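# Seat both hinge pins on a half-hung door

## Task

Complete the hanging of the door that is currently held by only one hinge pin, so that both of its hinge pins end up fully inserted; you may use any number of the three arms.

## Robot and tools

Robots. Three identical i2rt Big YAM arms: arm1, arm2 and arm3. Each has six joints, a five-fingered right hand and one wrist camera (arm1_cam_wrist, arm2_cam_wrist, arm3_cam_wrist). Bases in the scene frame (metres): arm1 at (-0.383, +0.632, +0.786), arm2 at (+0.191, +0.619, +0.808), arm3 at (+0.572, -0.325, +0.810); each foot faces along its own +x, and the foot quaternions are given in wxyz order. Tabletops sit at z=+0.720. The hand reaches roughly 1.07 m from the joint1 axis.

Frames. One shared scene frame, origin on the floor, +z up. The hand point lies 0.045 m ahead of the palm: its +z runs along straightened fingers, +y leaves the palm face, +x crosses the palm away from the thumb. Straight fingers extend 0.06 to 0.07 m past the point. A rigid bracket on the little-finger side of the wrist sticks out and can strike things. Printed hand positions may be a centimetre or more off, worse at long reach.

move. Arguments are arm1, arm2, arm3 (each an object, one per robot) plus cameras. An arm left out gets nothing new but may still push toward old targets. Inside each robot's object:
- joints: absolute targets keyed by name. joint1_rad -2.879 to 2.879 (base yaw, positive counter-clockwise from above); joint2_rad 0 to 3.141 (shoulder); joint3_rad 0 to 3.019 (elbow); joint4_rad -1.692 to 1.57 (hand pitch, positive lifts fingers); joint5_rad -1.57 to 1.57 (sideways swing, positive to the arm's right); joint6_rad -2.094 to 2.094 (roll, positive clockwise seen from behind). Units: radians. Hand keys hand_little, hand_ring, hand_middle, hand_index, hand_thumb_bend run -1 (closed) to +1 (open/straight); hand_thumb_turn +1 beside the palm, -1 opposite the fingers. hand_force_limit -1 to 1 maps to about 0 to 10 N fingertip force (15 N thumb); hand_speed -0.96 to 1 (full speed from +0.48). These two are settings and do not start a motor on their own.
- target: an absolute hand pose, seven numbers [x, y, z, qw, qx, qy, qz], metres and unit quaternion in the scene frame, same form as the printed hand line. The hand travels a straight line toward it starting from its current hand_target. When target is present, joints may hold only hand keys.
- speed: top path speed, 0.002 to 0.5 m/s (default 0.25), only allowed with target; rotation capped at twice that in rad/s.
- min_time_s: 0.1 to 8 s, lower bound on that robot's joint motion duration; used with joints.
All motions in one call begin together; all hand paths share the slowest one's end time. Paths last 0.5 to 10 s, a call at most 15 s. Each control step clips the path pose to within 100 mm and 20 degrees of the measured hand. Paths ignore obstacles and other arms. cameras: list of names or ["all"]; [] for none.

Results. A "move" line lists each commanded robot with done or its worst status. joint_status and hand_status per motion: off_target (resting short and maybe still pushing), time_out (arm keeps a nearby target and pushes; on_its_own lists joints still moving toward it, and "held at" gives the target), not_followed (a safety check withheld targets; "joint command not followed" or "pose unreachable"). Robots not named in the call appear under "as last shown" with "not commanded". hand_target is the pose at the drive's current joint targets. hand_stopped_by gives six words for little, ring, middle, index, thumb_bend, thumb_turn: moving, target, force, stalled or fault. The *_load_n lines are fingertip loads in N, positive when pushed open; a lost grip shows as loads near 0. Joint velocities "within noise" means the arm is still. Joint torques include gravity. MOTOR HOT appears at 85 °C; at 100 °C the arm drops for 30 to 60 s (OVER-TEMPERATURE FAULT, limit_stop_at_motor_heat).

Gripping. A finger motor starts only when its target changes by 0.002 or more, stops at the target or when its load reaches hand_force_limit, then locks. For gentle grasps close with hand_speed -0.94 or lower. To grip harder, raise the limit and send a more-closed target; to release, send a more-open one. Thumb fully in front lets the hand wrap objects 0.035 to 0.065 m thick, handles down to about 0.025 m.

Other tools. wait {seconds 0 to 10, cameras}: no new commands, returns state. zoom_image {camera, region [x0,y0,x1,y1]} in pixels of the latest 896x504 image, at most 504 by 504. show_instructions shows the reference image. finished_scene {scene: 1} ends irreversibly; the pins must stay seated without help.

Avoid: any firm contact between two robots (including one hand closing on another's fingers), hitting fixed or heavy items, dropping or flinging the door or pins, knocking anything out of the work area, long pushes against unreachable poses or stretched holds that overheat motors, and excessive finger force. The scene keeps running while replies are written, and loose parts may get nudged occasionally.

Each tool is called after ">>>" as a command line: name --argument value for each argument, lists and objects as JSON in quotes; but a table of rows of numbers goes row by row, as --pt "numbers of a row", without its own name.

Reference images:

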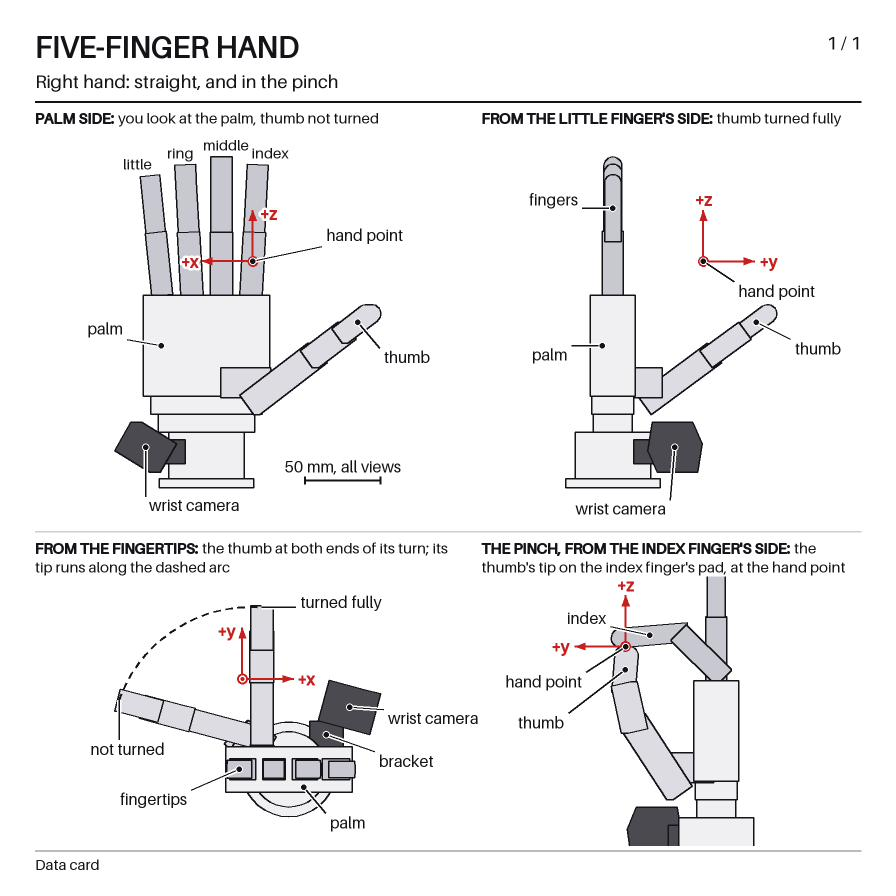

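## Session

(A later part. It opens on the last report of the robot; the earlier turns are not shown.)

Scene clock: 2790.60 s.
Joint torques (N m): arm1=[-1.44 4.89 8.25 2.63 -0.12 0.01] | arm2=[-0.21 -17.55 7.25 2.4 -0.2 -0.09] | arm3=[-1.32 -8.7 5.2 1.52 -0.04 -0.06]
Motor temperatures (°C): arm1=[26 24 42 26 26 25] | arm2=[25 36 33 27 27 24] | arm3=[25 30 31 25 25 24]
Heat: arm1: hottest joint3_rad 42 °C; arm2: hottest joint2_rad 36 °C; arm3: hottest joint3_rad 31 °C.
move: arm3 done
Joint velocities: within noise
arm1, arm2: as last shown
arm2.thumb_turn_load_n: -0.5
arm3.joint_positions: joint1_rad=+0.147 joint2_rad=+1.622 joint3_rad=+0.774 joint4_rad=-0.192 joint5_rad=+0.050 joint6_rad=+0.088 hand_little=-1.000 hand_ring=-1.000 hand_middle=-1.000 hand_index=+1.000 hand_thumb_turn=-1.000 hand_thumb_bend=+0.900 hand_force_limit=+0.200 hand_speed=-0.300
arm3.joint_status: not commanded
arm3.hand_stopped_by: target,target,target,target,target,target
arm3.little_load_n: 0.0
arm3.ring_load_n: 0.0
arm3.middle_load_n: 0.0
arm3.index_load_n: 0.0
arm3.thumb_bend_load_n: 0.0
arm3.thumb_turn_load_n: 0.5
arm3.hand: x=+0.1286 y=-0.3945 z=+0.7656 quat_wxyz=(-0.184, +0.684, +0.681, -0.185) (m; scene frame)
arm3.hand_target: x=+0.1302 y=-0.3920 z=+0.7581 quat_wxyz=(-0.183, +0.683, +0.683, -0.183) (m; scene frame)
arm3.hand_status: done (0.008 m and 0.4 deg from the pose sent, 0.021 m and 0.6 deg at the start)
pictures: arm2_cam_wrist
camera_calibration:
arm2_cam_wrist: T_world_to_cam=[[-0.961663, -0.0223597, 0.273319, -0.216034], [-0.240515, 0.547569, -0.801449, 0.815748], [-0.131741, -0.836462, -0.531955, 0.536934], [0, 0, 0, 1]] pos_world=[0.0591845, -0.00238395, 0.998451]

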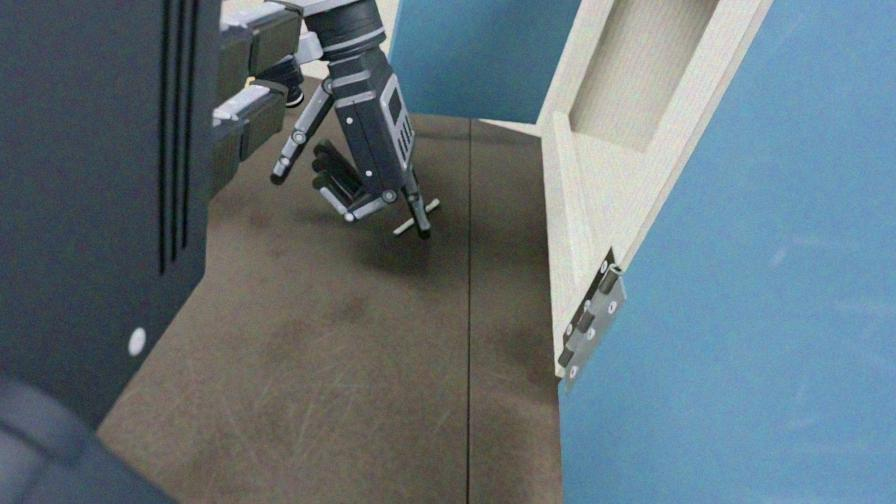

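>>> move --arm3 '{"target": [0.172, -0.400, 0.757, 0.183, -0.683, -0.683, 0.183], "speed": 0.05}' --cameras '["arm2_cam_wrist"]'

>>> zoom_image --camera "arm2_cam_wrist" --region '[320, 120, 560, 320]'

Scene clock: 2806.03 s.
Joint torques (N m): arm1=[-1.38 4.89 8.27 2.65 -0.12 0] | arm2=[-0.26 -17.55 7.24 2.4 -0.2 -0.09] | arm3=[-0.09 -9.58 4.42 1.21 0.08 0.09]
Motor temperatures (°C): arm1=[26 24 42 26 26 25] | arm2=[25 36 33 27 27 24] | arm3=[25 29 30 25 25 24]
Heat: arm1: hottest joint3_rad 42 °C; arm2: hottest joint2_rad 36 °C; arm3: hottest joint3_rad 30 °C.
move: arm3 done
Joint velocities: within noise
arm1, arm2: as last shown
arm1.thumb_turn_load_n: -0.5
arm2.thumb_turn_load_n: 0.0
arm3.joint_positions: joint1_rad=+0.163 joint2_rad=+1.567 joint3_rad=+0.665 joint4_rad=-0.153 joint5_rad=+0.063 joint6_rad=+0.102 hand_little=-1.000 hand_ring=-1.000 hand_middle=-1.000 hand_index=+1.000 hand_thumb_turn=-1.000 hand_thumb_bend=+0.900 hand_force_limit=+0.200 hand_speed=-0.300
arm3.joint_status: not commanded
arm3.hand_stopped_by: target,target,target,target,target,target
arm3.little_load_n: 0.0
arm3.ring_load_n: 0.0
arm3.middle_load_n: 0.0
arm3.index_load_n: 0.0
arm3.thumb_bend_load_n: 0.0
arm3.thumb_turn_load_n: 0.0
arm3.hand: x=+0.1689 y=-0.3954 z=+0.7557 quat_wxyz=(-0.182, +0.685, +0.682, -0.179) (m; scene frame)
arm3.hand_target: x=+0.1720 y=-0.4000 z=+0.7570 quat_wxyz=(-0.183, +0.683, +0.683, -0.183) (m; scene frame)
arm3.hand_status: done (0.006 m and 0.6 deg from the pose sent, 0.045 m and 0.4 deg at the start)
pictures: arm2_cam_wrist
camera_calibration:
arm2_cam_wrist: T_world_to_cam=[[-0.961663, -0.0223597, 0.273319, -0.216034], [-0.240515, 0.547569, -0.801449, 0.815748], [-0.131741, -0.836462, -0.531955, 0.536934], [0, 0, 0, 1]] pos_world=[0.0591845, -0.00238395, 0.998451]

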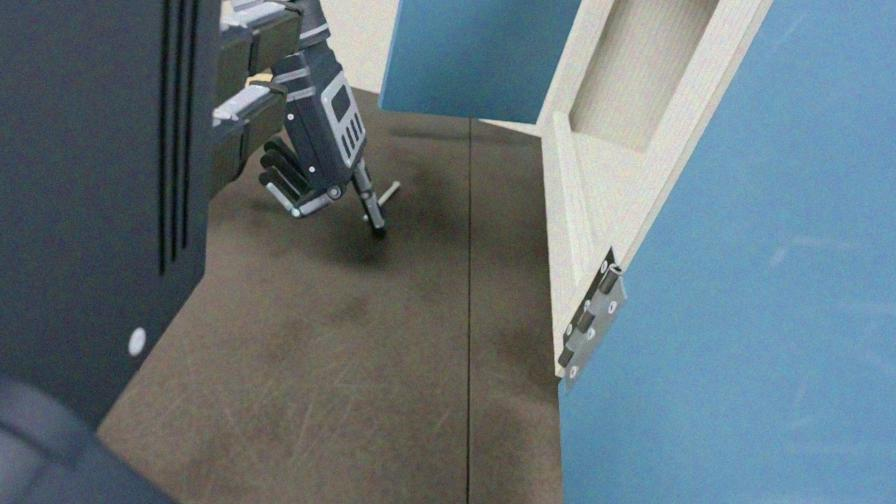

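Scaled by 2.100.

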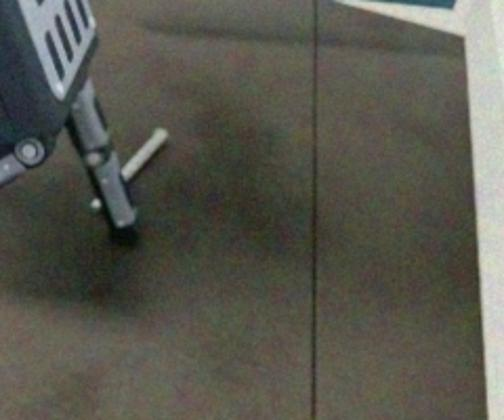

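>>> move --arm3 '{"target": [0.205, -0.395, 0.757, 0.183, -0.683, -0.683, 0.183], "speed": 0.05}' --cameras '["arm2_cam_wrist"]'

>>> zoom_image --camera "arm2_cam_wrist" --region '[260, 120, 500, 320]'

Scene clock: 2818.20 s.
Joint torques (N m): arm1=[-1.49 4.89 8.25 2.65 -0.12 0.01] | arm2=[-0.21 -17.49 7.24 2.41 -0.2 -0.09] | arm3=[-0.21 -8.53 4.44 1.26 0.03 0.08]
Motor temperatures (°C): arm1=[26 24 42 26 26 25] | arm2=[25 36 33 27 27 24] | arm3=[25 29 30 25 25 24]
Heat: arm1: hottest joint3_rad 42 °C; arm2: hottest joint2_rad 36 °C; arm3: hottest joint3_rad 30 °C.
move: arm3 done
Joint velocities: within noise
arm1, arm2: as last shown
arm1.thumb_turn_load_n: 0.0
arm3.joint_positions: joint1_rad=+0.163 joint2_rad=+1.493 joint3_rad=+0.573 joint4_rad=-0.139 joint5_rad=+0.063 joint6_rad=+0.102 hand_little=-1.000 hand_ring=-1.000 hand_middle=-1.000 hand_index=+1.000 hand_thumb_turn=-1.000 hand_thumb_bend=+0.900 hand_force_limit=+0.200 hand_speed=-0.300
arm3.joint_status: not commanded
arm3.hand_stopped_by: target,target,target,target,target,target
arm3.little_load_n: 0.0
arm3.ring_load_n: 0.0
arm3.middle_load_n: 0.0
arm3.index_load_n: 0.0
arm3.thumb_bend_load_n: 0.0
arm3.thumb_turn_load_n: 0.0
arm3.hand: x=+0.2034 y=-0.3914 z=+0.7551 quat_wxyz=(-0.181, +0.686, +0.683, -0.177) (m; scene frame)
arm3.hand_target: x=+0.2050 y=-0.3950 z=+0.7569 quat_wxyz=(-0.183, +0.683, +0.683, -0.183) (m; scene frame)
arm3.hand_status: done (0.004 m and 0.8 deg from the pose sent, 0.036 m and 0.6 deg at the start)
pictures: arm2_cam_wrist
camera_calibration:
arm2_cam_wrist: T_world_to_cam=[[-0.961663, -0.0223597, 0.273319, -0.216034], [-0.240515, 0.547569, -0.801449, 0.815748], [-0.131741, -0.836462, -0.531955, 0.536934], [0, 0, 0, 1]] pos_world=[0.0591845, -0.00238395, 0.998451]

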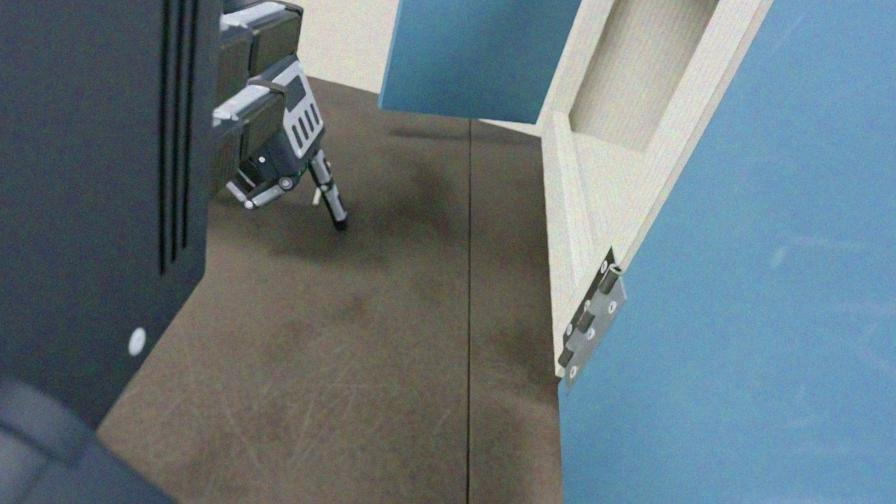

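Scaled by 2.100.

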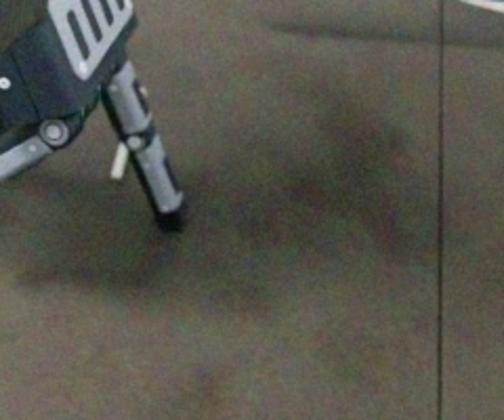

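>>> move --arm3 '{"target": [0.20, -0.40, 0.86, 0.183, -0.683, -0.683, 0.183], "speed": 0.2}' --cameras '[]'

>>> move --arm3 '{"target": [0.165, -0.462, 0.84, -0.007, 0.0151, 0.9076, -0.4194], "speed": 0.4, "joints": {"hand_middle": 0.6, "hand_ring": 0.4, "hand_little": 0.4, "hand_index": 0.62, "hand_speed": -0.2, "hand_force_limit": 0.4}}' --cameras '["arm2_cam_wrist", "arm3_cam_wrist"]'

Scene clock: 2920.90 s.
Joint torques (N m): arm1=[-1.44 4.84 8.25 2.66 -0.13 0] | arm2=[-0.21 -17.55 7.25 2.41 -0.2 -0.09] | arm3=[-0.15 -6.65 9.73 0.44 0.12 0.12]
Motor temperatures (°C): arm1=[26 24 42 26 26 25] | arm2=[25 36 33 27 27 24] | arm3=[25 29 29 25 25 24]
Heat: arm1: hottest joint3_rad 42 °C; arm2: hottest joint2_rad 36 °C; arm3: hottest joint2_rad 29 °C.
move: arm3 off_target
Joint velocities: within noise
arm1, arm2: as last shown
arm2.index_load_n: -0.5
arm3.joint_positions: joint1_rad=+0.175 joint2_rad=+1.249 joint3_rad=+0.664 joint4_rad=-0.492 joint5_rad=+0.067 joint6_rad=+0.110 hand_little=-1.000 hand_ring=-1.000 hand_middle=-1.000 hand_index=+1.000 hand_thumb_turn=-1.000 hand_thumb_bend=+0.900 hand_force_limit=+0.200 hand_speed=-0.300
arm3.joint_status: not commanded
arm3.hand_stopped_by: target,target,target,target,target,target
arm3.little_load_n: 0.0
arm3.ring_load_n: 0.0
arm3.middle_load_n: 0.0
arm3.index_load_n: 0.0
arm3.thumb_bend_load_n: 0.0
arm3.thumb_turn_load_n: 0.0
arm3.hand: x=+0.2145 y=-0.3939 z=+0.8448 quat_wxyz=(-0.175, +0.686, +0.685, -0.171) (m; scene frame)
arm3.hand_target: x=+0.2004 y=-0.3999 z=+0.8601 quat_wxyz=(-0.183, +0.683, +0.683, -0.183) (m; scene frame)
arm3.hand_status: off_target (0.022 m and 1.7 deg from the pose sent, 0.105 m and 0.8 deg at the start)
pictures: none
No camera images: "cameras" was empty.

Scene clock: 2923.90 s.
Joint torques (N m): arm1=[-1.44 4.89 8.25 2.65 -0.12 0.01] | arm2=[-0.21 -17.55 7.24 2.43 -0.2 -0.09] | arm3=[-0.56 -8.94 9.37 -0.14 -0.63 -0.07]
Motor temperatures (°C): arm1=[26 24 42 26 26 25] | arm2=[25 36 33 27 27 24] | arm3=[25 29 30 25 25 24]
Heat: arm1: hottest joint3_rad 42 °C; arm2: hottest joint2_rad 36 °C; arm3: hottest joint3_rad 30 °C.
move: arm3 off_target
Joint velocities: within noise
arm1, arm2: as last shown
arm2.index_load_n: 0.0
arm3.joint_positions: joint1_rad=+0.108 joint2_rad=+1.626 joint3_rad=+0.967 joint4_rad=-0.806 joint5_rad=-0.857 joint6_rad=-1.411 hand_little=+0.400 hand_ring=+0.400 hand_middle=+0.600 hand_index=+0.620 hand_thumb_turn=-1.000 hand_thumb_bend=+0.900 hand_force_limit=+0.400 hand_speed=-0.200
arm3.joint_status: all done
arm3.hand_stopped_by: target,target,target,target,target,target
arm3.little_load_n: 0.0
arm3.ring_load_n: 0.0
arm3.middle_load_n: 0.0
arm3.index_load_n: -0.5
arm3.thumb_bend_load_n: 0.0
arm3.thumb_turn_load_n: 0.0
arm3.hand: x=+0.1813 y=-0.4587 z=+0.8348 quat_wxyz=(-0.001, +0.025, +0.908, -0.418) (m; scene frame)
arm3.hand_target: x=+0.1656 y=-0.4619 z=+0.8401 quat_wxyz=(-0.007, +0.015, +0.908, -0.419) (m; scene frame)
arm3.hand_status: off_target (0.017 m and 1.3 deg from the pose sent, 0.084 m and 90.3 deg at the start)
pictures: arm2_cam_wrist, arm3_cam_wrist
camera_calibration:
arm2_cam_wrist: T_world_to_cam=[[-0.961663, -0.0223597, 0.273319, -0.216034], [-0.240515, 0.547569, -0.801449, 0.815748], [-0.131741, -0.836462, -0.531955, 0.536934], [0, 0, 0, 1]] pos_world=[0.0591845, -0.00238395, 0.998451]
arm3_cam_wrist: T_world_to_cam=[[-0.227234, 0.618442, -0.752259, 0.955953], [0.85905, 0.491139, 0.144279, -0.051289], [0.458692, -0.613443, -0.642876, 0.283893], [0, 0, 0, 1]] pos_world=[0.131066, -0.391859, 0.909032]

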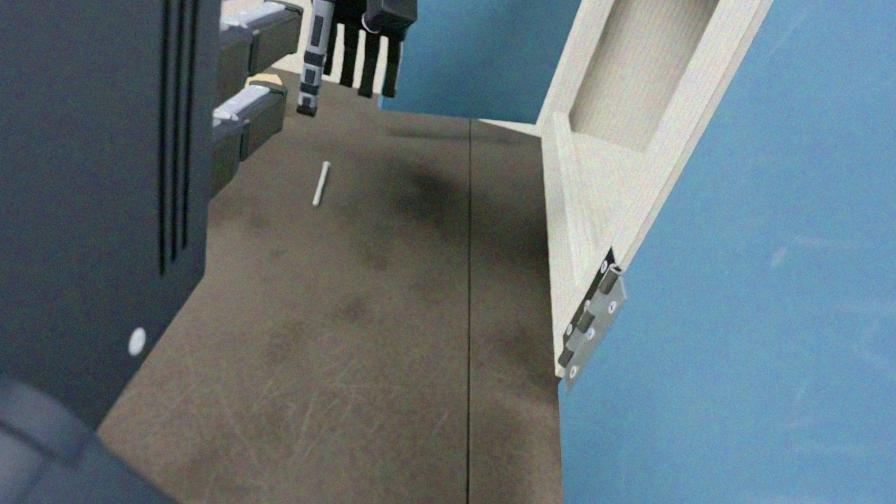

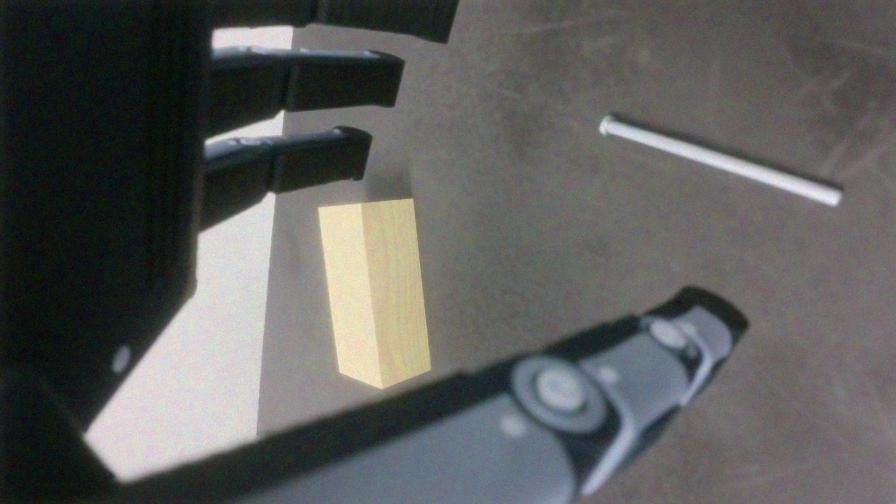

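>>> move --arm3 '{"target": [0.152, -0.461, 0.785, -0.007, 0.0151, 0.9076, -0.4194], "speed": 0.1}' --cameras '["arm2_cam_wrist", "arm3_cam_wrist"]'

Scene clock: 2944.40 s.
Joint torques (N m): arm1=[-1.44 4.84 8.24 2.66 -0.12 0.01] | arm2=[-0.15 -17.55 7.25 2.41 -0.2 -0.09] | arm3=[-0.85 -10.23 8.18 0.68 -0.63 -0.07]
Motor temperatures (°C): arm1=[26 24 42 26 26 25] | arm2=[25 36 33 27 27 24] | arm3=[25 29 33 25 25 24]
Heat: arm1: hottest joint3_rad 42 °C; arm2: hottest joint2_rad 36 °C; arm3: hottest joint3_rad 33 °C.
move: arm3 off_target
Joint velocities: within noise
arm1.joint_positions: joint1_rad=+0.341 joint2_rad=+0.633 joint3_rad=+1.483 joint4_rad=-1.120 joint5_rad=+0.125 joint6_rad=-1.102 hand_little=+1.000 hand_ring=+1.000 hand_middle=+1.000 hand_index=+1.000 hand_thumb_turn=+1.000 hand_thumb_bend=+1.000 hand_force_limit=+0.000 hand_speed=-0.800
arm1.joint_status: not commanded
arm1.hand_stopped_by: target,target,target,target,target,target
arm1.little_load_n: 0.0
arm1.ring_load_n: 0.0
arm1.middle_load_n: 0.0
arm1.index_load_n: 0.0
arm1.thumb_bend_load_n: 0.0
arm1.thumb_turn_load_n: 0.0
arm1.hand: x=-0.3319 y=+0.3842 z=+1.3607 quat_wxyz=(+0.238, +0.532, -0.590, +0.559) (m; scene frame)
arm1.hand_target: x=-0.3302 y=+0.3853 z=+1.3736 quat_wxyz=(+0.239, +0.526, -0.580, +0.574) (m; scene frame)
arm1.hand_status: not commanded
arm2.joint_positions: joint1_rad=-0.024 joint2_rad=+1.893 joint3_rad=+1.036 joint4_rad=+0.825 joint5_rad=-0.165 joint6_rad=-1.574 hand_little=+1.000 hand_ring=+1.000 hand_middle=+1.000 hand_index=+1.000 hand_thumb_turn=+1.000 hand_thumb_bend=+1.000 hand_force_limit=+0.000 hand_speed=+0.300
arm2.joint_status: not commanded
arm2.hand_stopped_by: target,target,target,target,target,target
arm2.little_load_n: 0.0
arm2.ring_load_n: 0.0
arm2.middle_load_n: -0.5
arm2.index_load_n: -0.5
arm2.thumb_bend_load_n: 0.0
arm2.thumb_turn_load_n: 0.0
arm2.hand: x=+0.0450 y=-0.0990 z=+0.9407 quat_wxyz=(+0.485, +0.507, -0.512, +0.495) (m; scene frame)
arm2.hand_target: x=+0.0401 y=-0.0998 z=+0.9599 quat_wxyz=(+0.500, +0.500, -0.500, +0.500) (m; scene frame)
arm2.hand_status: not commanded
arm3.joint_positions: joint1_rad=+0.108 joint2_rad=+1.760 joint3_rad=+0.967 joint4_rad=-0.702 joint5_rad=-0.857 joint6_rad=-1.419 hand_little=+0.400 hand_ring=+0.400 hand_middle=+0.600 hand_index=+0.620 hand_thumb_turn=-1.000 hand_thumb_bend=+0.900 hand_force_limit=+0.400 hand_speed=-0.200
arm3.joint_status: not commanded
arm3.hand_stopped_by: target,target,target,target,target,target
arm3.little_load_n: 0.0
arm3.ring_load_n: 0.0
arm3.middle_load_n: 0.0
arm3.index_load_n: 0.0
arm3.thumb_bend_load_n: 0.0
arm3.thumb_turn_load_n: 0.0
arm3.hand: x=+0.1729 y=-0.4592 z=+0.7818 quat_wxyz=(+0.011, +0.027, +0.908, -0.417) (m; scene frame)
arm3.hand_target: x=+0.1526 y=-0.4607 z=+0.7855 quat_wxyz=(-0.007, +0.015, +0.908, -0.419) (m; scene frame)
arm3.hand_status: off_target (0.021 m and 2.5 deg from the pose sent, 0.058 m and 1.3 deg at the start)
pictures: arm2_cam_wrist, arm3_cam_wrist
camera_calibration:
arm2_cam_wrist: T_world_to_cam=[[-0.961663, -0.0223597, 0.273319, -0.216034], [-0.240515, 0.547569, -0.801449, 0.815748], [-0.131741, -0.836462, -0.531955, 0.536934], [0, 0, 0, 1]] pos_world=[0.0591845, -0.00238395, 0.998451]
arm3_cam_wrist: T_world_to_cam=[[-0.213516, 0.618046, -0.756591, 0.915343], [0.852963, 0.495517, 0.164065, -0.0484937], [0.476303, -0.610314, -0.632971, 0.244046], [0, 0, 0, 1]] pos_world=[0.120564, -0.39275, 0.854971]

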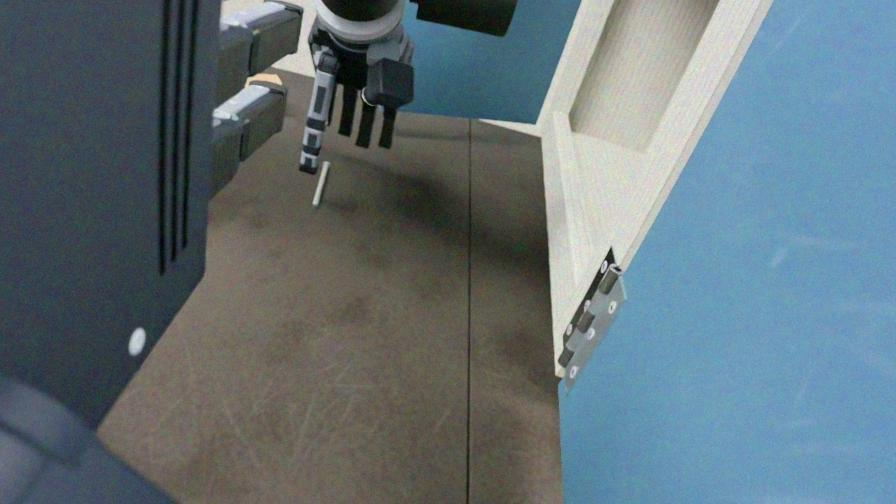

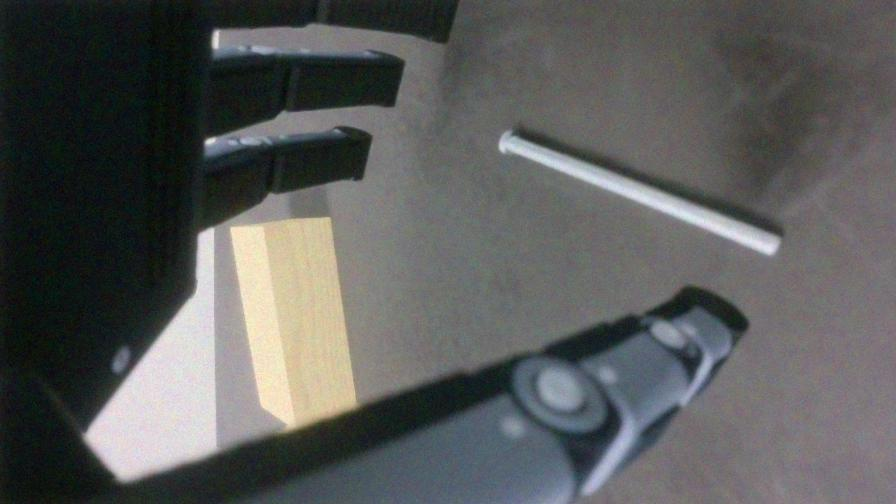

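>>> move --arm3 '{"target": [0.143, -0.454, 0.762, -0.007, 0.0151, 0.9076, -0.4194], "speed": 0.08}' --cameras '["arm2_cam_wrist", "arm3_cam_wrist"]'

Scene clock: 2967.43 s.
Joint torques (N m): arm1=[-1.44 4.89 8.27 2.66 -0.13 0] | arm2=[-0.21 -17.49 7.25 2.39 -0.2 -0.09] | arm3=[-1.61 -10.52 7.95 0.66 -0.63 -0.06]
Motor temperatures (°C): arm1=[26 24 42 26 26 25] | arm2=[25 36 33 27 27 24] | arm3=[25 30 34 25 26 24]
Heat: arm1: hottest joint3_rad 42 °C; arm2: hottest joint2_rad 36 °C; arm3: hottest joint3_rad 34 °C.
move: arm3 off_target
Joint velocities: within noise
arm1, arm2: as last shown
arm2.middle_load_n: 0.0
arm2.index_load_n: 0.0
arm3.joint_positions: joint1_rad=+0.102 joint2_rad=+1.822 joint3_rad=+0.985 joint4_rad=-0.674 joint5_rad=-0.859 joint6_rad=-1.445 hand_little=+0.400 hand_ring=+0.400 hand_middle=+0.600 hand_index=+0.620 hand_thumb_turn=-1.000 hand_thumb_bend=+0.900 hand_force_limit=+0.400 hand_speed=-0.200
arm3.joint_status: not commanded
arm3.hand_stopped_by: target,target,target,target,target,target
arm3.little_load_n: 0.0
arm3.ring_load_n: 0.0
arm3.middle_load_n: 0.0
arm3.index_load_n: 0.0
arm3.thumb_bend_load_n: 0.0
arm3.thumb_turn_load_n: 0.0
arm3.hand: x=+0.1653 y=-0.4569 z=+0.7606 quat_wxyz=(+0.012, +0.022, +0.908, -0.417) (m; scene frame)
arm3.hand_target: x=+0.1437 y=-0.4537 z=+0.7626 quat_wxyz=(-0.007, +0.015, +0.908, -0.419) (m; scene frame)
arm3.hand_status: off_target (0.023 m and 2.3 deg from the pose sent, 0.036 m and 2.4 deg at the start)
pictures: arm2_cam_wrist, arm3_cam_wrist
camera_calibration:
arm2_cam_wrist: T_world_to_cam=[[-0.961663, -0.0223597, 0.273319, -0.216034], [-0.240515, 0.547569, -0.801449, 0.815748], [-0.131741, -0.836462, -0.531955, 0.536934], [0, 0, 0, 1]] pos_world=[0.0591845, -0.00238395, 0.998451]
arm3_cam_wrist: T_world_to_cam=[[-0.221597, 0.615562, -0.756293, 0.896138], [0.847867, 0.504731, 0.162383, -0.0334359], [0.481681, -0.605252, -0.633761, 0.237622], [0, 0, 0, 1]] pos_world=[0.112472, -0.390931, 0.833768]

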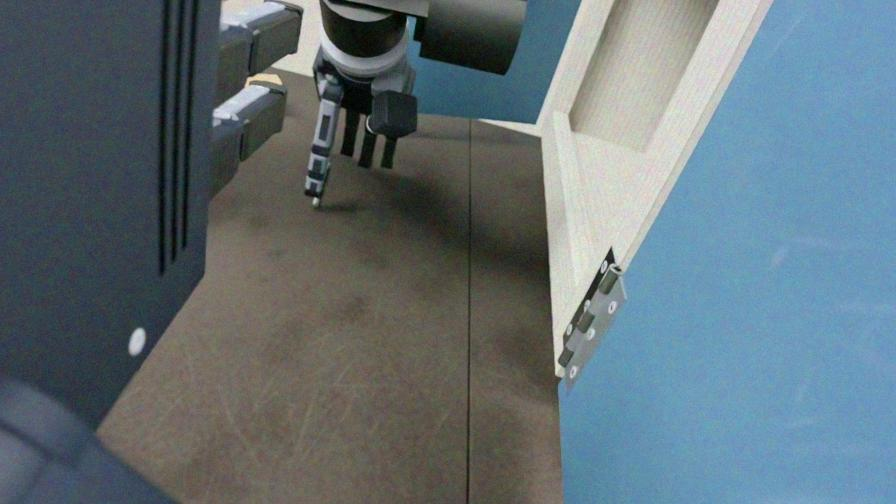

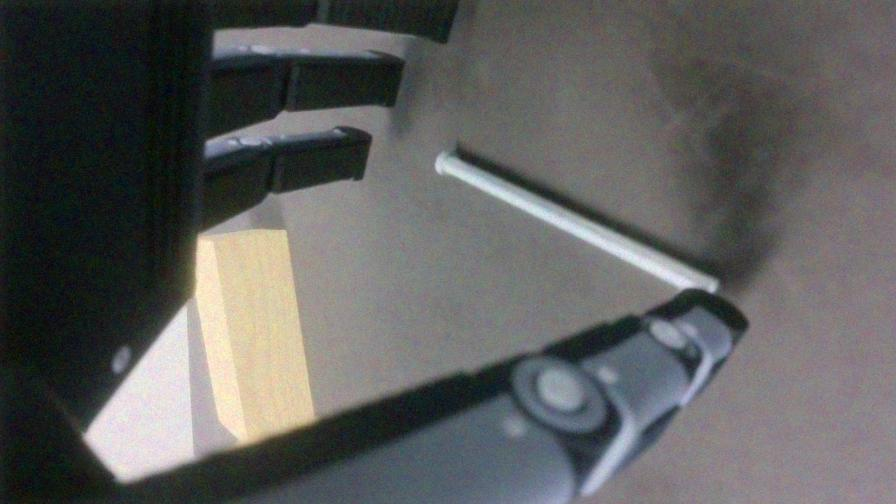

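>>> zoom_image --camera "arm2_cam_wrist" --region '[270, 130, 390, 230]'

>>> zoom_image --camera "arm3_cam_wrist" --region '[600, 230, 780, 380]'

Scaled by 4.200.

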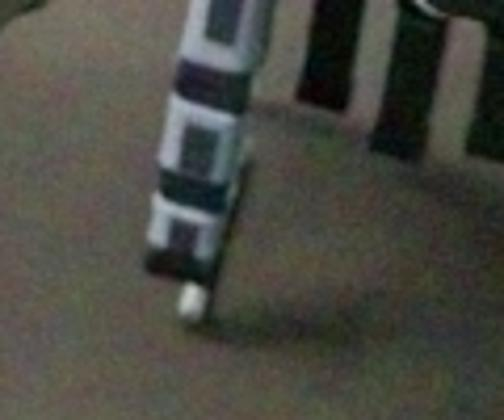

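Scaled by 2.800.

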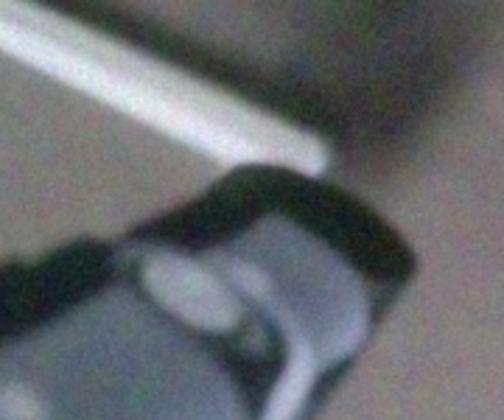

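>>> move --arm3 '{"target": [0.143, -0.4455, 0.753, -0.007, 0.0151, 0.9076, -0.4194], "speed": 0.06}' --cameras '["arm2_cam_wrist", "arm3_cam_wrist"]'

>>> zoom_image --camera "arm2_cam_wrist" --region '[270, 130, 390, 230]'

Scene clock: 3034.60 s.
Joint torques (N m): arm1=[-1.44 4.89 8.25 2.65 -0.12 0.01] | arm2=[-0.21 -17.49 7.25 2.43 -0.2 -0.1] | arm3=[-1.67 -10.34 7.84 0.61 -0.63 -0.07]
Motor temperatures (°C): arm1=[26 24 42 26 26 25] | arm2=[25 36 33 27 27 24] | arm3=[25 29 34 25 26 24]
Heat: arm1: hottest joint3_rad 42 °C; arm2: hottest joint2_rad 36 °C; arm3: hottest joint3_rad 34 °C.
move: arm3 off_target
Joint velocities: within noise
arm1, arm2: as last shown
arm1.thumb_bend_load_n: 0.5
arm2.index_load_n: -0.5
arm3.joint_positions: joint1_rad=+0.084 joint2_rad=+1.840 joint3_rad=+0.985 joint4_rad=-0.674 joint5_rad=-0.860 joint6_rad=-1.473 hand_little=+0.400 hand_ring=+0.400 hand_middle=+0.600 hand_index=+0.620 hand_thumb_turn=-1.000 hand_thumb_bend=+0.900 hand_force_limit=+0.400 hand_speed=-0.200
arm3.joint_status: not commanded
arm3.hand_stopped_by: target,target,target,target,target,target
arm3.little_load_n: 0.0
arm3.ring_load_n: 0.0
arm3.middle_load_n: 0.0
arm3.index_load_n: 0.0
arm3.thumb_bend_load_n: 0.0
arm3.thumb_turn_load_n: 0.0
arm3.hand: x=+0.1645 y=-0.4487 z=+0.7531 quat_wxyz=(+0.010, +0.021, +0.908, -0.418) (m; scene frame)
arm3.hand_target: x=+0.1437 y=-0.4453 z=+0.7535 quat_wxyz=(-0.007, +0.015, +0.908, -0.419) (m; scene frame)
arm3.hand_status: off_target (0.022 m and 2.1 deg from the pose sent, 0.026 m and 2.3 deg at the start)
pictures: arm2_cam_wrist, arm3_cam_wrist
camera_calibration:
arm2_cam_wrist: T_world_to_cam=[[-0.961663, -0.0223597, 0.273319, -0.216034], [-0.240515, 0.547569, -0.801449, 0.815748], [-0.131741, -0.836462, -0.531955, 0.536934], [0, 0, 0, 1]] pos_world=[0.0591845, -0.00238395, 0.998451]
arm3_cam_wrist: T_world_to_cam=[[-0.224649, 0.615003, -0.755847, 0.885266], [0.848522, 0.50484, 0.158576, -0.0327819], [0.479106, -0.605729, -0.635255, 0.239647], [0, 0, 0, 1]] pos_world=[0.111874, -0.382731, 0.826561]

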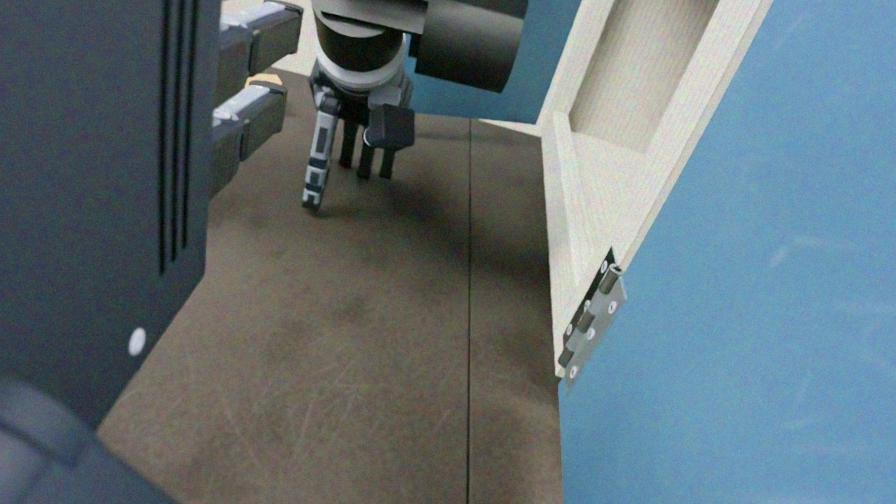

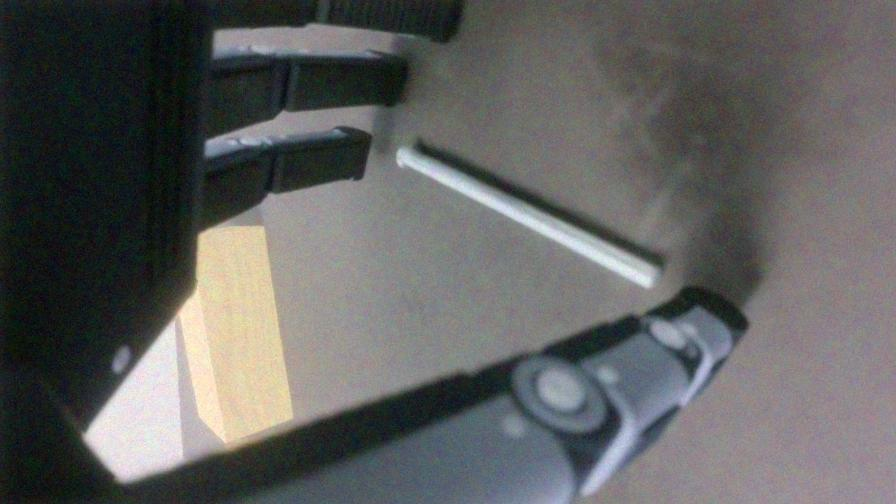

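Scaled by 4.200.

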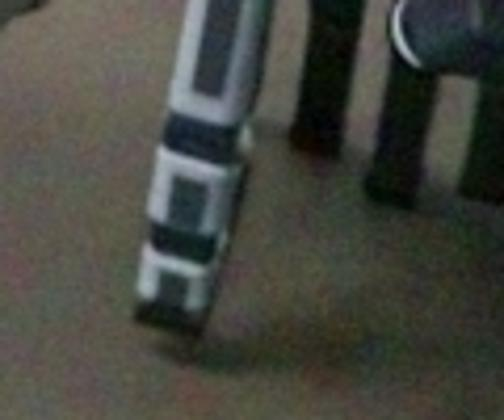

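>>> move --arm3 '{"target": [0.143, -0.4455, 0.7515, -0.007, 0.0151, 0.9076, -0.4194], "speed": 0.06}' --cameras '[]'

>>> move --arm3 '{"joints": {"hand_speed": -0.9, "hand_force_limit": -0.5, "hand_index": 0.46}}' --cameras '["arm2_cam_wrist", "arm3_cam_wrist"]'

Scene clock: 3067.97 s.
Joint torques (N m): arm1=[-1.44 4.89 8.24 2.66 -0.12 0.01] | arm2=[-0.15 -17.49 7.25 2.41 -0.2 -0.1] | arm3=[-1.67 -10.17 7.79 0.61 -0.63 -0.06]
Motor temperatures (°C): arm1=[26 24 42 26 26 25] | arm2=[25 36 33 27 27 24] | arm3=[25 30 34 25 26 24]
Heat: arm1: hottest joint3_rad 42 °C; arm2: hottest joint2_rad 36 °C; arm3: hottest joint3_rad 34 °C.
move: arm3 off_target
Joint velocities: within noise
arm1, arm2: as last shown
arm1.thumb_bend_load_n: 0.0
arm2.index_load_n: 0.0
arm3.joint_positions: joint1_rad=+0.083 joint2_rad=+1.840 joint3_rad=+0.985 joint4_rad=-0.670 joint5_rad=-0.861 joint6_rad=-1.474 hand_little=+0.400 hand_ring=+0.400 hand_middle=+0.600 hand_index=+0.620 hand_thumb_turn=-1.000 hand_thumb_bend=+0.900 hand_force_limit=+0.400 hand_speed=-0.200
arm3.joint_status: not commanded
arm3.hand_stopped_by: target,target,target,target,target,target
arm3.little_load_n: 0.0
arm3.ring_load_n: 0.0
arm3.middle_load_n: 0.0
arm3.index_load_n: 0.0
arm3.thumb_bend_load_n: 0.0
arm3.thumb_turn_load_n: 0.0
arm3.hand: x=+0.1636 y=-0.4487 z=+0.7529 quat_wxyz=(+0.009, +0.020, +0.908, -0.418) (m; scene frame)
arm3.hand_target: x=+0.1437 y=-0.4452 z=+0.7520 quat_wxyz=(-0.007, +0.015, +0.908, -0.419) (m; scene frame)
arm3.hand_status: off_target (0.021 m and 1.9 deg from the pose sent, 0.022 m and 2.1 deg at the start)
pictures: none
No camera images: "cameras" was empty.

Scene clock: 3069.03 s.
Joint torques (N m): arm1=[-1.44 4.89 8.27 2.65 -0.12 0] | arm2=[-0.21 -17.49 7.24 2.4 -0.2 -0.09] | arm3=[-1.67 -10.11 7.79 0.62 -0.62 -0.06]
Motor temperatures (°C): arm1=[26 24 42 26 26 25] | arm2=[25 36 33 27 27 24] | arm3=[25 30 34 25 26 24]
Heat: arm1: hottest joint3_rad 42 °C; arm2: hottest joint2_rad 36 °C; arm3: hottest joint3_rad 34 °C.
move: arm3 done
Joint velocities: within noise
arm1, arm2: as last shown
arm3.joint_positions: joint1_rad=+0.083 joint2_rad=+1.840 joint3_rad=+0.985 joint4_rad=-0.670 joint5_rad=-0.861 joint6_rad=-1.474 hand_little=+0.400 hand_ring=+0.400 hand_middle=+0.600 hand_index=+0.460 hand_thumb_turn=-1.000 hand_thumb_bend=+0.900 hand_force_limit=-0.500 hand_speed=-0.900
arm3.joint_status: all done
arm3.hand_stopped_by: target,target,target,target,target,target
arm3.little_load_n: 0.0
arm3.ring_load_n: 0.0
arm3.middle_load_n: 0.0
arm3.index_load_n: 0.0
arm3.thumb_bend_load_n: 0.0
arm3.thumb_turn_load_n: 0.0
arm3.hand: x=+0.1636 y=-0.4487 z=+0.7529 quat_wxyz=(+0.009, +0.020, +0.908, -0.418) (m; scene frame)
arm3.hand_target: x=+0.1437 y=-0.4452 z=+0.7520 quat_wxyz=(-0.007, +0.015, +0.908, -0.419) (m; scene frame)
arm3.hand_status: not commanded
pictures: arm2_cam_wrist, arm3_cam_wrist
camera_calibration:
arm2_cam_wrist: T_world_to_cam=[[-0.961663, -0.0223597, 0.273319, -0.216034], [-0.240515, 0.547569, -0.801449, 0.815748], [-0.131741, -0.836462, -0.531955, 0.536934], [0, 0, 0, 1]] pos_world=[0.0591845, -0.00238395, 0.998451]
arm3_cam_wrist: T_world_to_cam=[[-0.227075, 0.614594, -0.755454, 0.884802], [0.849091, 0.504844, 0.155491, -0.0299049], [0.47695, -0.606141, -0.636484, 0.240978], [0, 0, 0, 1]] pos_world=[0.111374, -0.382631, 0.826456]

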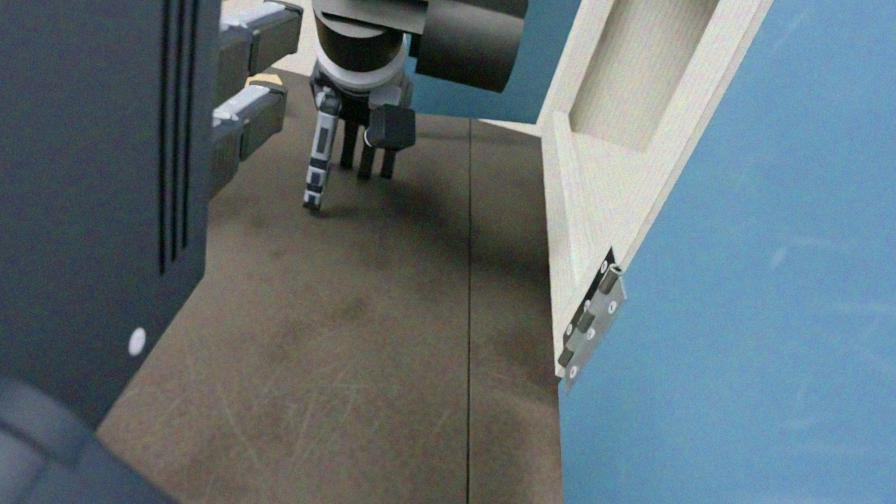

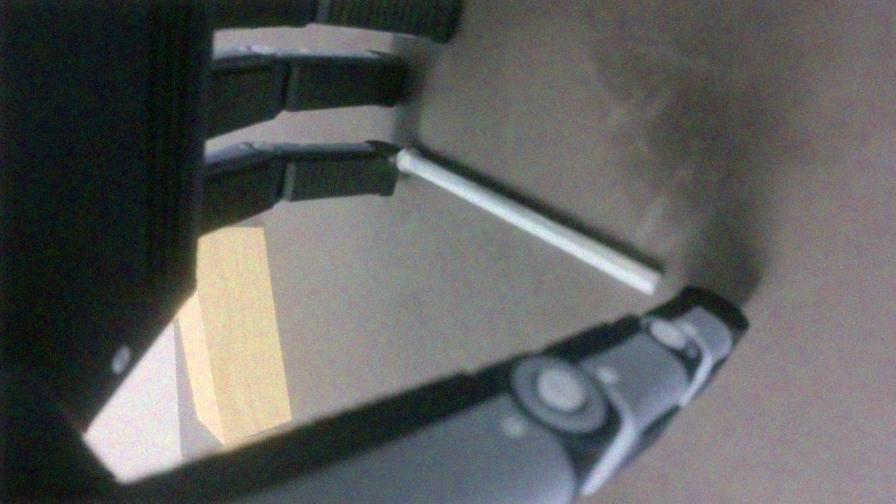

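>>> move --arm3 '{"target": [0.138, -0.4455, 0.7515, -0.007, 0.0151, 0.9076, -0.4194], "speed": 0.06}' --cameras '["arm3_cam_wrist"]'

>>> zoom_image --camera "arm3_cam_wrist" --region '[340, 100, 780, 360]'

Scene clock: 3087.10 s.
Joint torques (N m): arm1=[-1.44 4.89 8.25 2.65 -0.12 0.01] | arm2=[-0.15 -17.55 7.25 2.43 -0.19 -0.1] | arm3=[-1.73 -10.29 7.86 0.4 -0.6 -0.06]
Motor temperatures (°C): arm1=[26 24 42 26 26 25] | arm2=[25 36 33 27 27 24] | arm3=[25 30 34 25 26 24]
Heat: arm1: hottest joint3_rad 42 °C; arm2: hottest joint2_rad 36 °C; arm3: hottest joint3_rad 34 °C.
move: arm3 off_target
Joint velocities: within noise
arm1, arm2: as last shown
arm3.joint_positions: joint1_rad=+0.083 joint2_rad=+1.849 joint3_rad=+1.000 joint4_rad=-0.670 joint5_rad=-0.861 joint6_rad=-1.474 hand_little=+0.400 hand_ring=+0.400 hand_middle=+0.600 hand_index=+0.460 hand_thumb_turn=-1.000 hand_thumb_bend=+0.900 hand_force_limit=-0.500 hand_speed=-0.900
arm3.joint_status: not commanded
arm3.hand_stopped_by: target,target,target,target,target,target
arm3.little_load_n: 0.0
arm3.ring_load_n: 0.0
arm3.middle_load_n: 0.0
arm3.index_load_n: 0.0
arm3.thumb_bend_load_n: 0.0
arm3.thumb_turn_load_n: 0.0
arm3.hand: x=+0.1570 y=-0.4490 z=+0.7529 quat_wxyz=(+0.006, +0.019, +0.908, -0.418) (m; scene frame)
arm3.hand_target: x=+0.1386 y=-0.4452 z=+0.7519 quat_wxyz=(-0.007, +0.015, +0.908, -0.419) (m; scene frame)
arm3.hand_status: off_target (0.019 m and 1.5 deg from the pose sent, 0.026 m and 1.9 deg at the start)
pictures: arm3_cam_wrist
camera_calibration:
arm3_cam_wrist: T_world_to_cam=[[-0.23201, 0.614173, -0.754297, 0.883198], [0.850058, 0.504967, 0.149696, -0.0197988], [0.472835, -0.606465, -0.63924, 0.246523], [0, 0, 0, 1]] pos_world=[0.105176, -0.382931, 0.826745]

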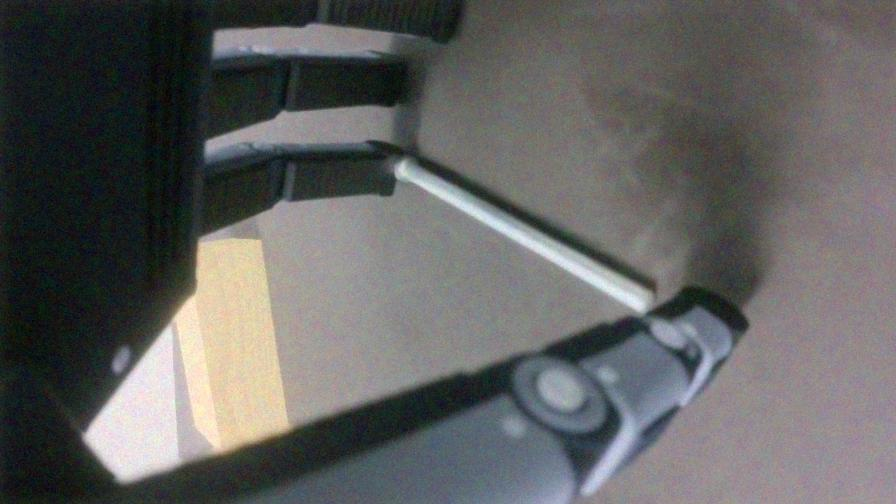

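Scaled by 1.145.

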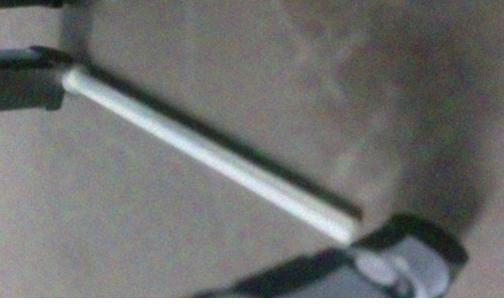

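>>> move --arm3 '{"joints": {"hand_index": 0.38}}' --cameras '["arm3_cam_wrist"]'

>>> zoom_image --camera "arm3_cam_wrist" --region '[340, 100, 780, 360]'

Scene clock: 3098.83 s.
Joint torques (N m): arm1=[-1.38 4.89 8.24 2.66 -0.13 0.01] | arm2=[-0.21 -17.55 7.27 2.41 -0.21 -0.1] | arm3=[-1.73 -10.29 7.84 0.39 -0.6 -0.06]
Motor temperatures (°C): arm1=[26 24 42 26 26 25] | arm2=[25 36 33 27 27 24] | arm3=[25 30 34 25 26 24]
Heat: arm1: hottest joint3_rad 42 °C; arm2: hottest joint2_rad 36 °C; arm3: hottest joint3_rad 34 °C.
move: arm3 done
Joint velocities: within noise
arm1, arm2: as last shown
arm3.joint_positions: joint1_rad=+0.083 joint2_rad=+1.849 joint3_rad=+1.000 joint4_rad=-0.670 joint5_rad=-0.861 joint6_rad=-1.474 hand_little=+0.400 hand_ring=+0.400 hand_middle=+0.600 hand_index=+0.380 hand_thumb_turn=-1.000 hand_thumb_bend=+0.900 hand_force_limit=-0.500 hand_speed=-0.900
arm3.joint_status: all done
arm3.hand_stopped_by: target,target,target,target,target,target
arm3.little_load_n: 0.0
arm3.ring_load_n: 0.0
arm3.middle_load_n: 0.0
arm3.index_load_n: 0.0
arm3.thumb_bend_load_n: 0.0
arm3.thumb_turn_load_n: 0.0
arm3.hand: x=+0.1570 y=-0.4490 z=+0.7529 quat_wxyz=(+0.006, +0.019, +0.908, -0.418) (m; scene frame)
arm3.hand_target: x=+0.1386 y=-0.4452 z=+0.7519 quat_wxyz=(-0.007, +0.015, +0.908, -0.419) (m; scene frame)
arm3.hand_status: not commanded
pictures: arm3_cam_wrist
camera_calibration:
arm3_cam_wrist: T_world_to_cam=[[-0.23201, 0.614173, -0.754297, 0.883198], [0.850058, 0.504967, 0.149696, -0.0197988], [0.472835, -0.606465, -0.63924, 0.246523], [0, 0, 0, 1]] pos_world=[0.105176, -0.382931, 0.826745]

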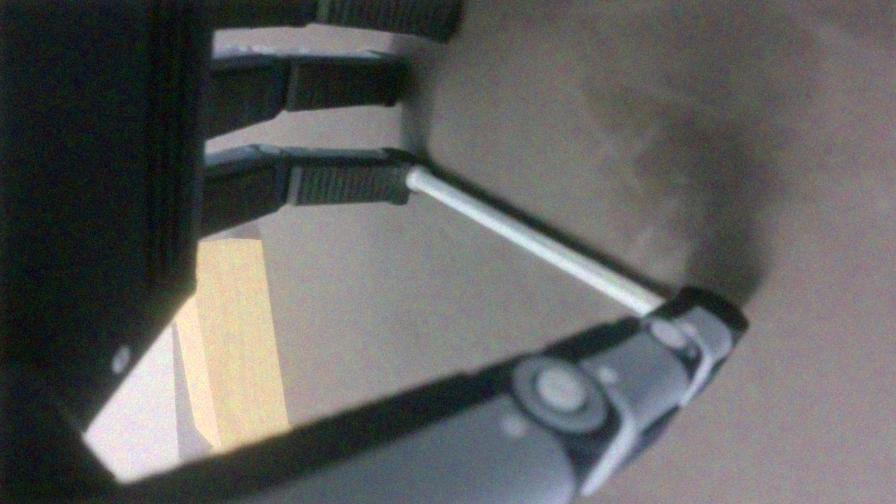

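Scaled by 1.145.

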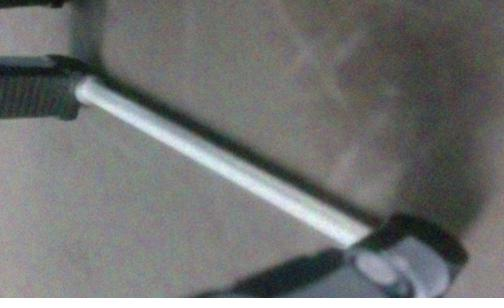

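>>> move --arm3 '{"joints": {"hand_index": 0.30}}' --cameras '["arm3_cam_wrist"]'

>>> zoom_image --camera "arm3_cam_wrist" --region '[340, 100, 780, 360]'

Scene clock: 3107.67 s.
Joint torques (N m): arm1=[-1.44 4.89 8.25 2.65 -0.12 0.01] | arm2=[-0.21 -17.44 7.24 2.41 -0.2 -0.09] | arm3=[-1.73 -10.29 7.84 0.4 -0.61 -0.06]
Motor temperatures (°C): arm1=[26 24 42 26 26 25] | arm2=[25 36 33 27 27 24] | arm3=[25 30 34 25 26 24]
Heat: arm1: hottest joint3_rad 42 °C; arm2: hottest joint2_rad 36 °C; arm3: hottest joint3_rad 34 °C.
move: arm3 done
Joint velocities: within noise
arm1, arm2: as last shown
arm3.joint_positions: joint1_rad=+0.083 joint2_rad=+1.849 joint3_rad=+1.000 joint4_rad=-0.670 joint5_rad=-0.861 joint6_rad=-1.474 hand_little=+0.400 hand_ring=+0.400 hand_middle=+0.600 hand_index=+0.300 hand_thumb_turn=-1.000 hand_thumb_bend=+0.900 hand_force_limit=-0.500 hand_speed=-0.900
arm3.joint_status: all done
arm3.hand_stopped_by: target,target,target,target,target,target
arm3.little_load_n: 0.0
arm3.ring_load_n: 0.0
arm3.middle_load_n: 0.0
arm3.index_load_n: 0.0
arm3.thumb_bend_load_n: 0.0
arm3.thumb_turn_load_n: 0.0
arm3.hand: x=+0.1570 y=-0.4490 z=+0.7529 quat_wxyz=(+0.006, +0.019, +0.908, -0.418) (m; scene frame)
arm3.hand_target: x=+0.1386 y=-0.4452 z=+0.7519 quat_wxyz=(-0.007, +0.015, +0.908, -0.419) (m; scene frame)
arm3.hand_status: not commanded
pictures: arm3_cam_wrist
camera_calibration:
arm3_cam_wrist: T_world_to_cam=[[-0.23201, 0.614173, -0.754297, 0.883198], [0.850058, 0.504967, 0.149696, -0.0197988], [0.472835, -0.606465, -0.63924, 0.246523], [0, 0, 0, 1]] pos_world=[0.105176, -0.382931, 0.826745]

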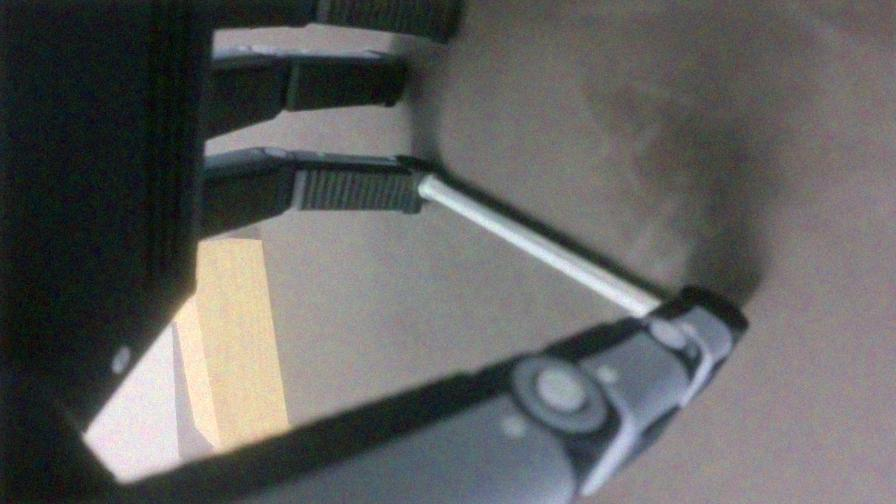

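Scaled by 1.145.

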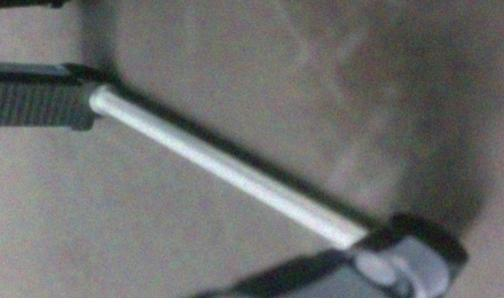

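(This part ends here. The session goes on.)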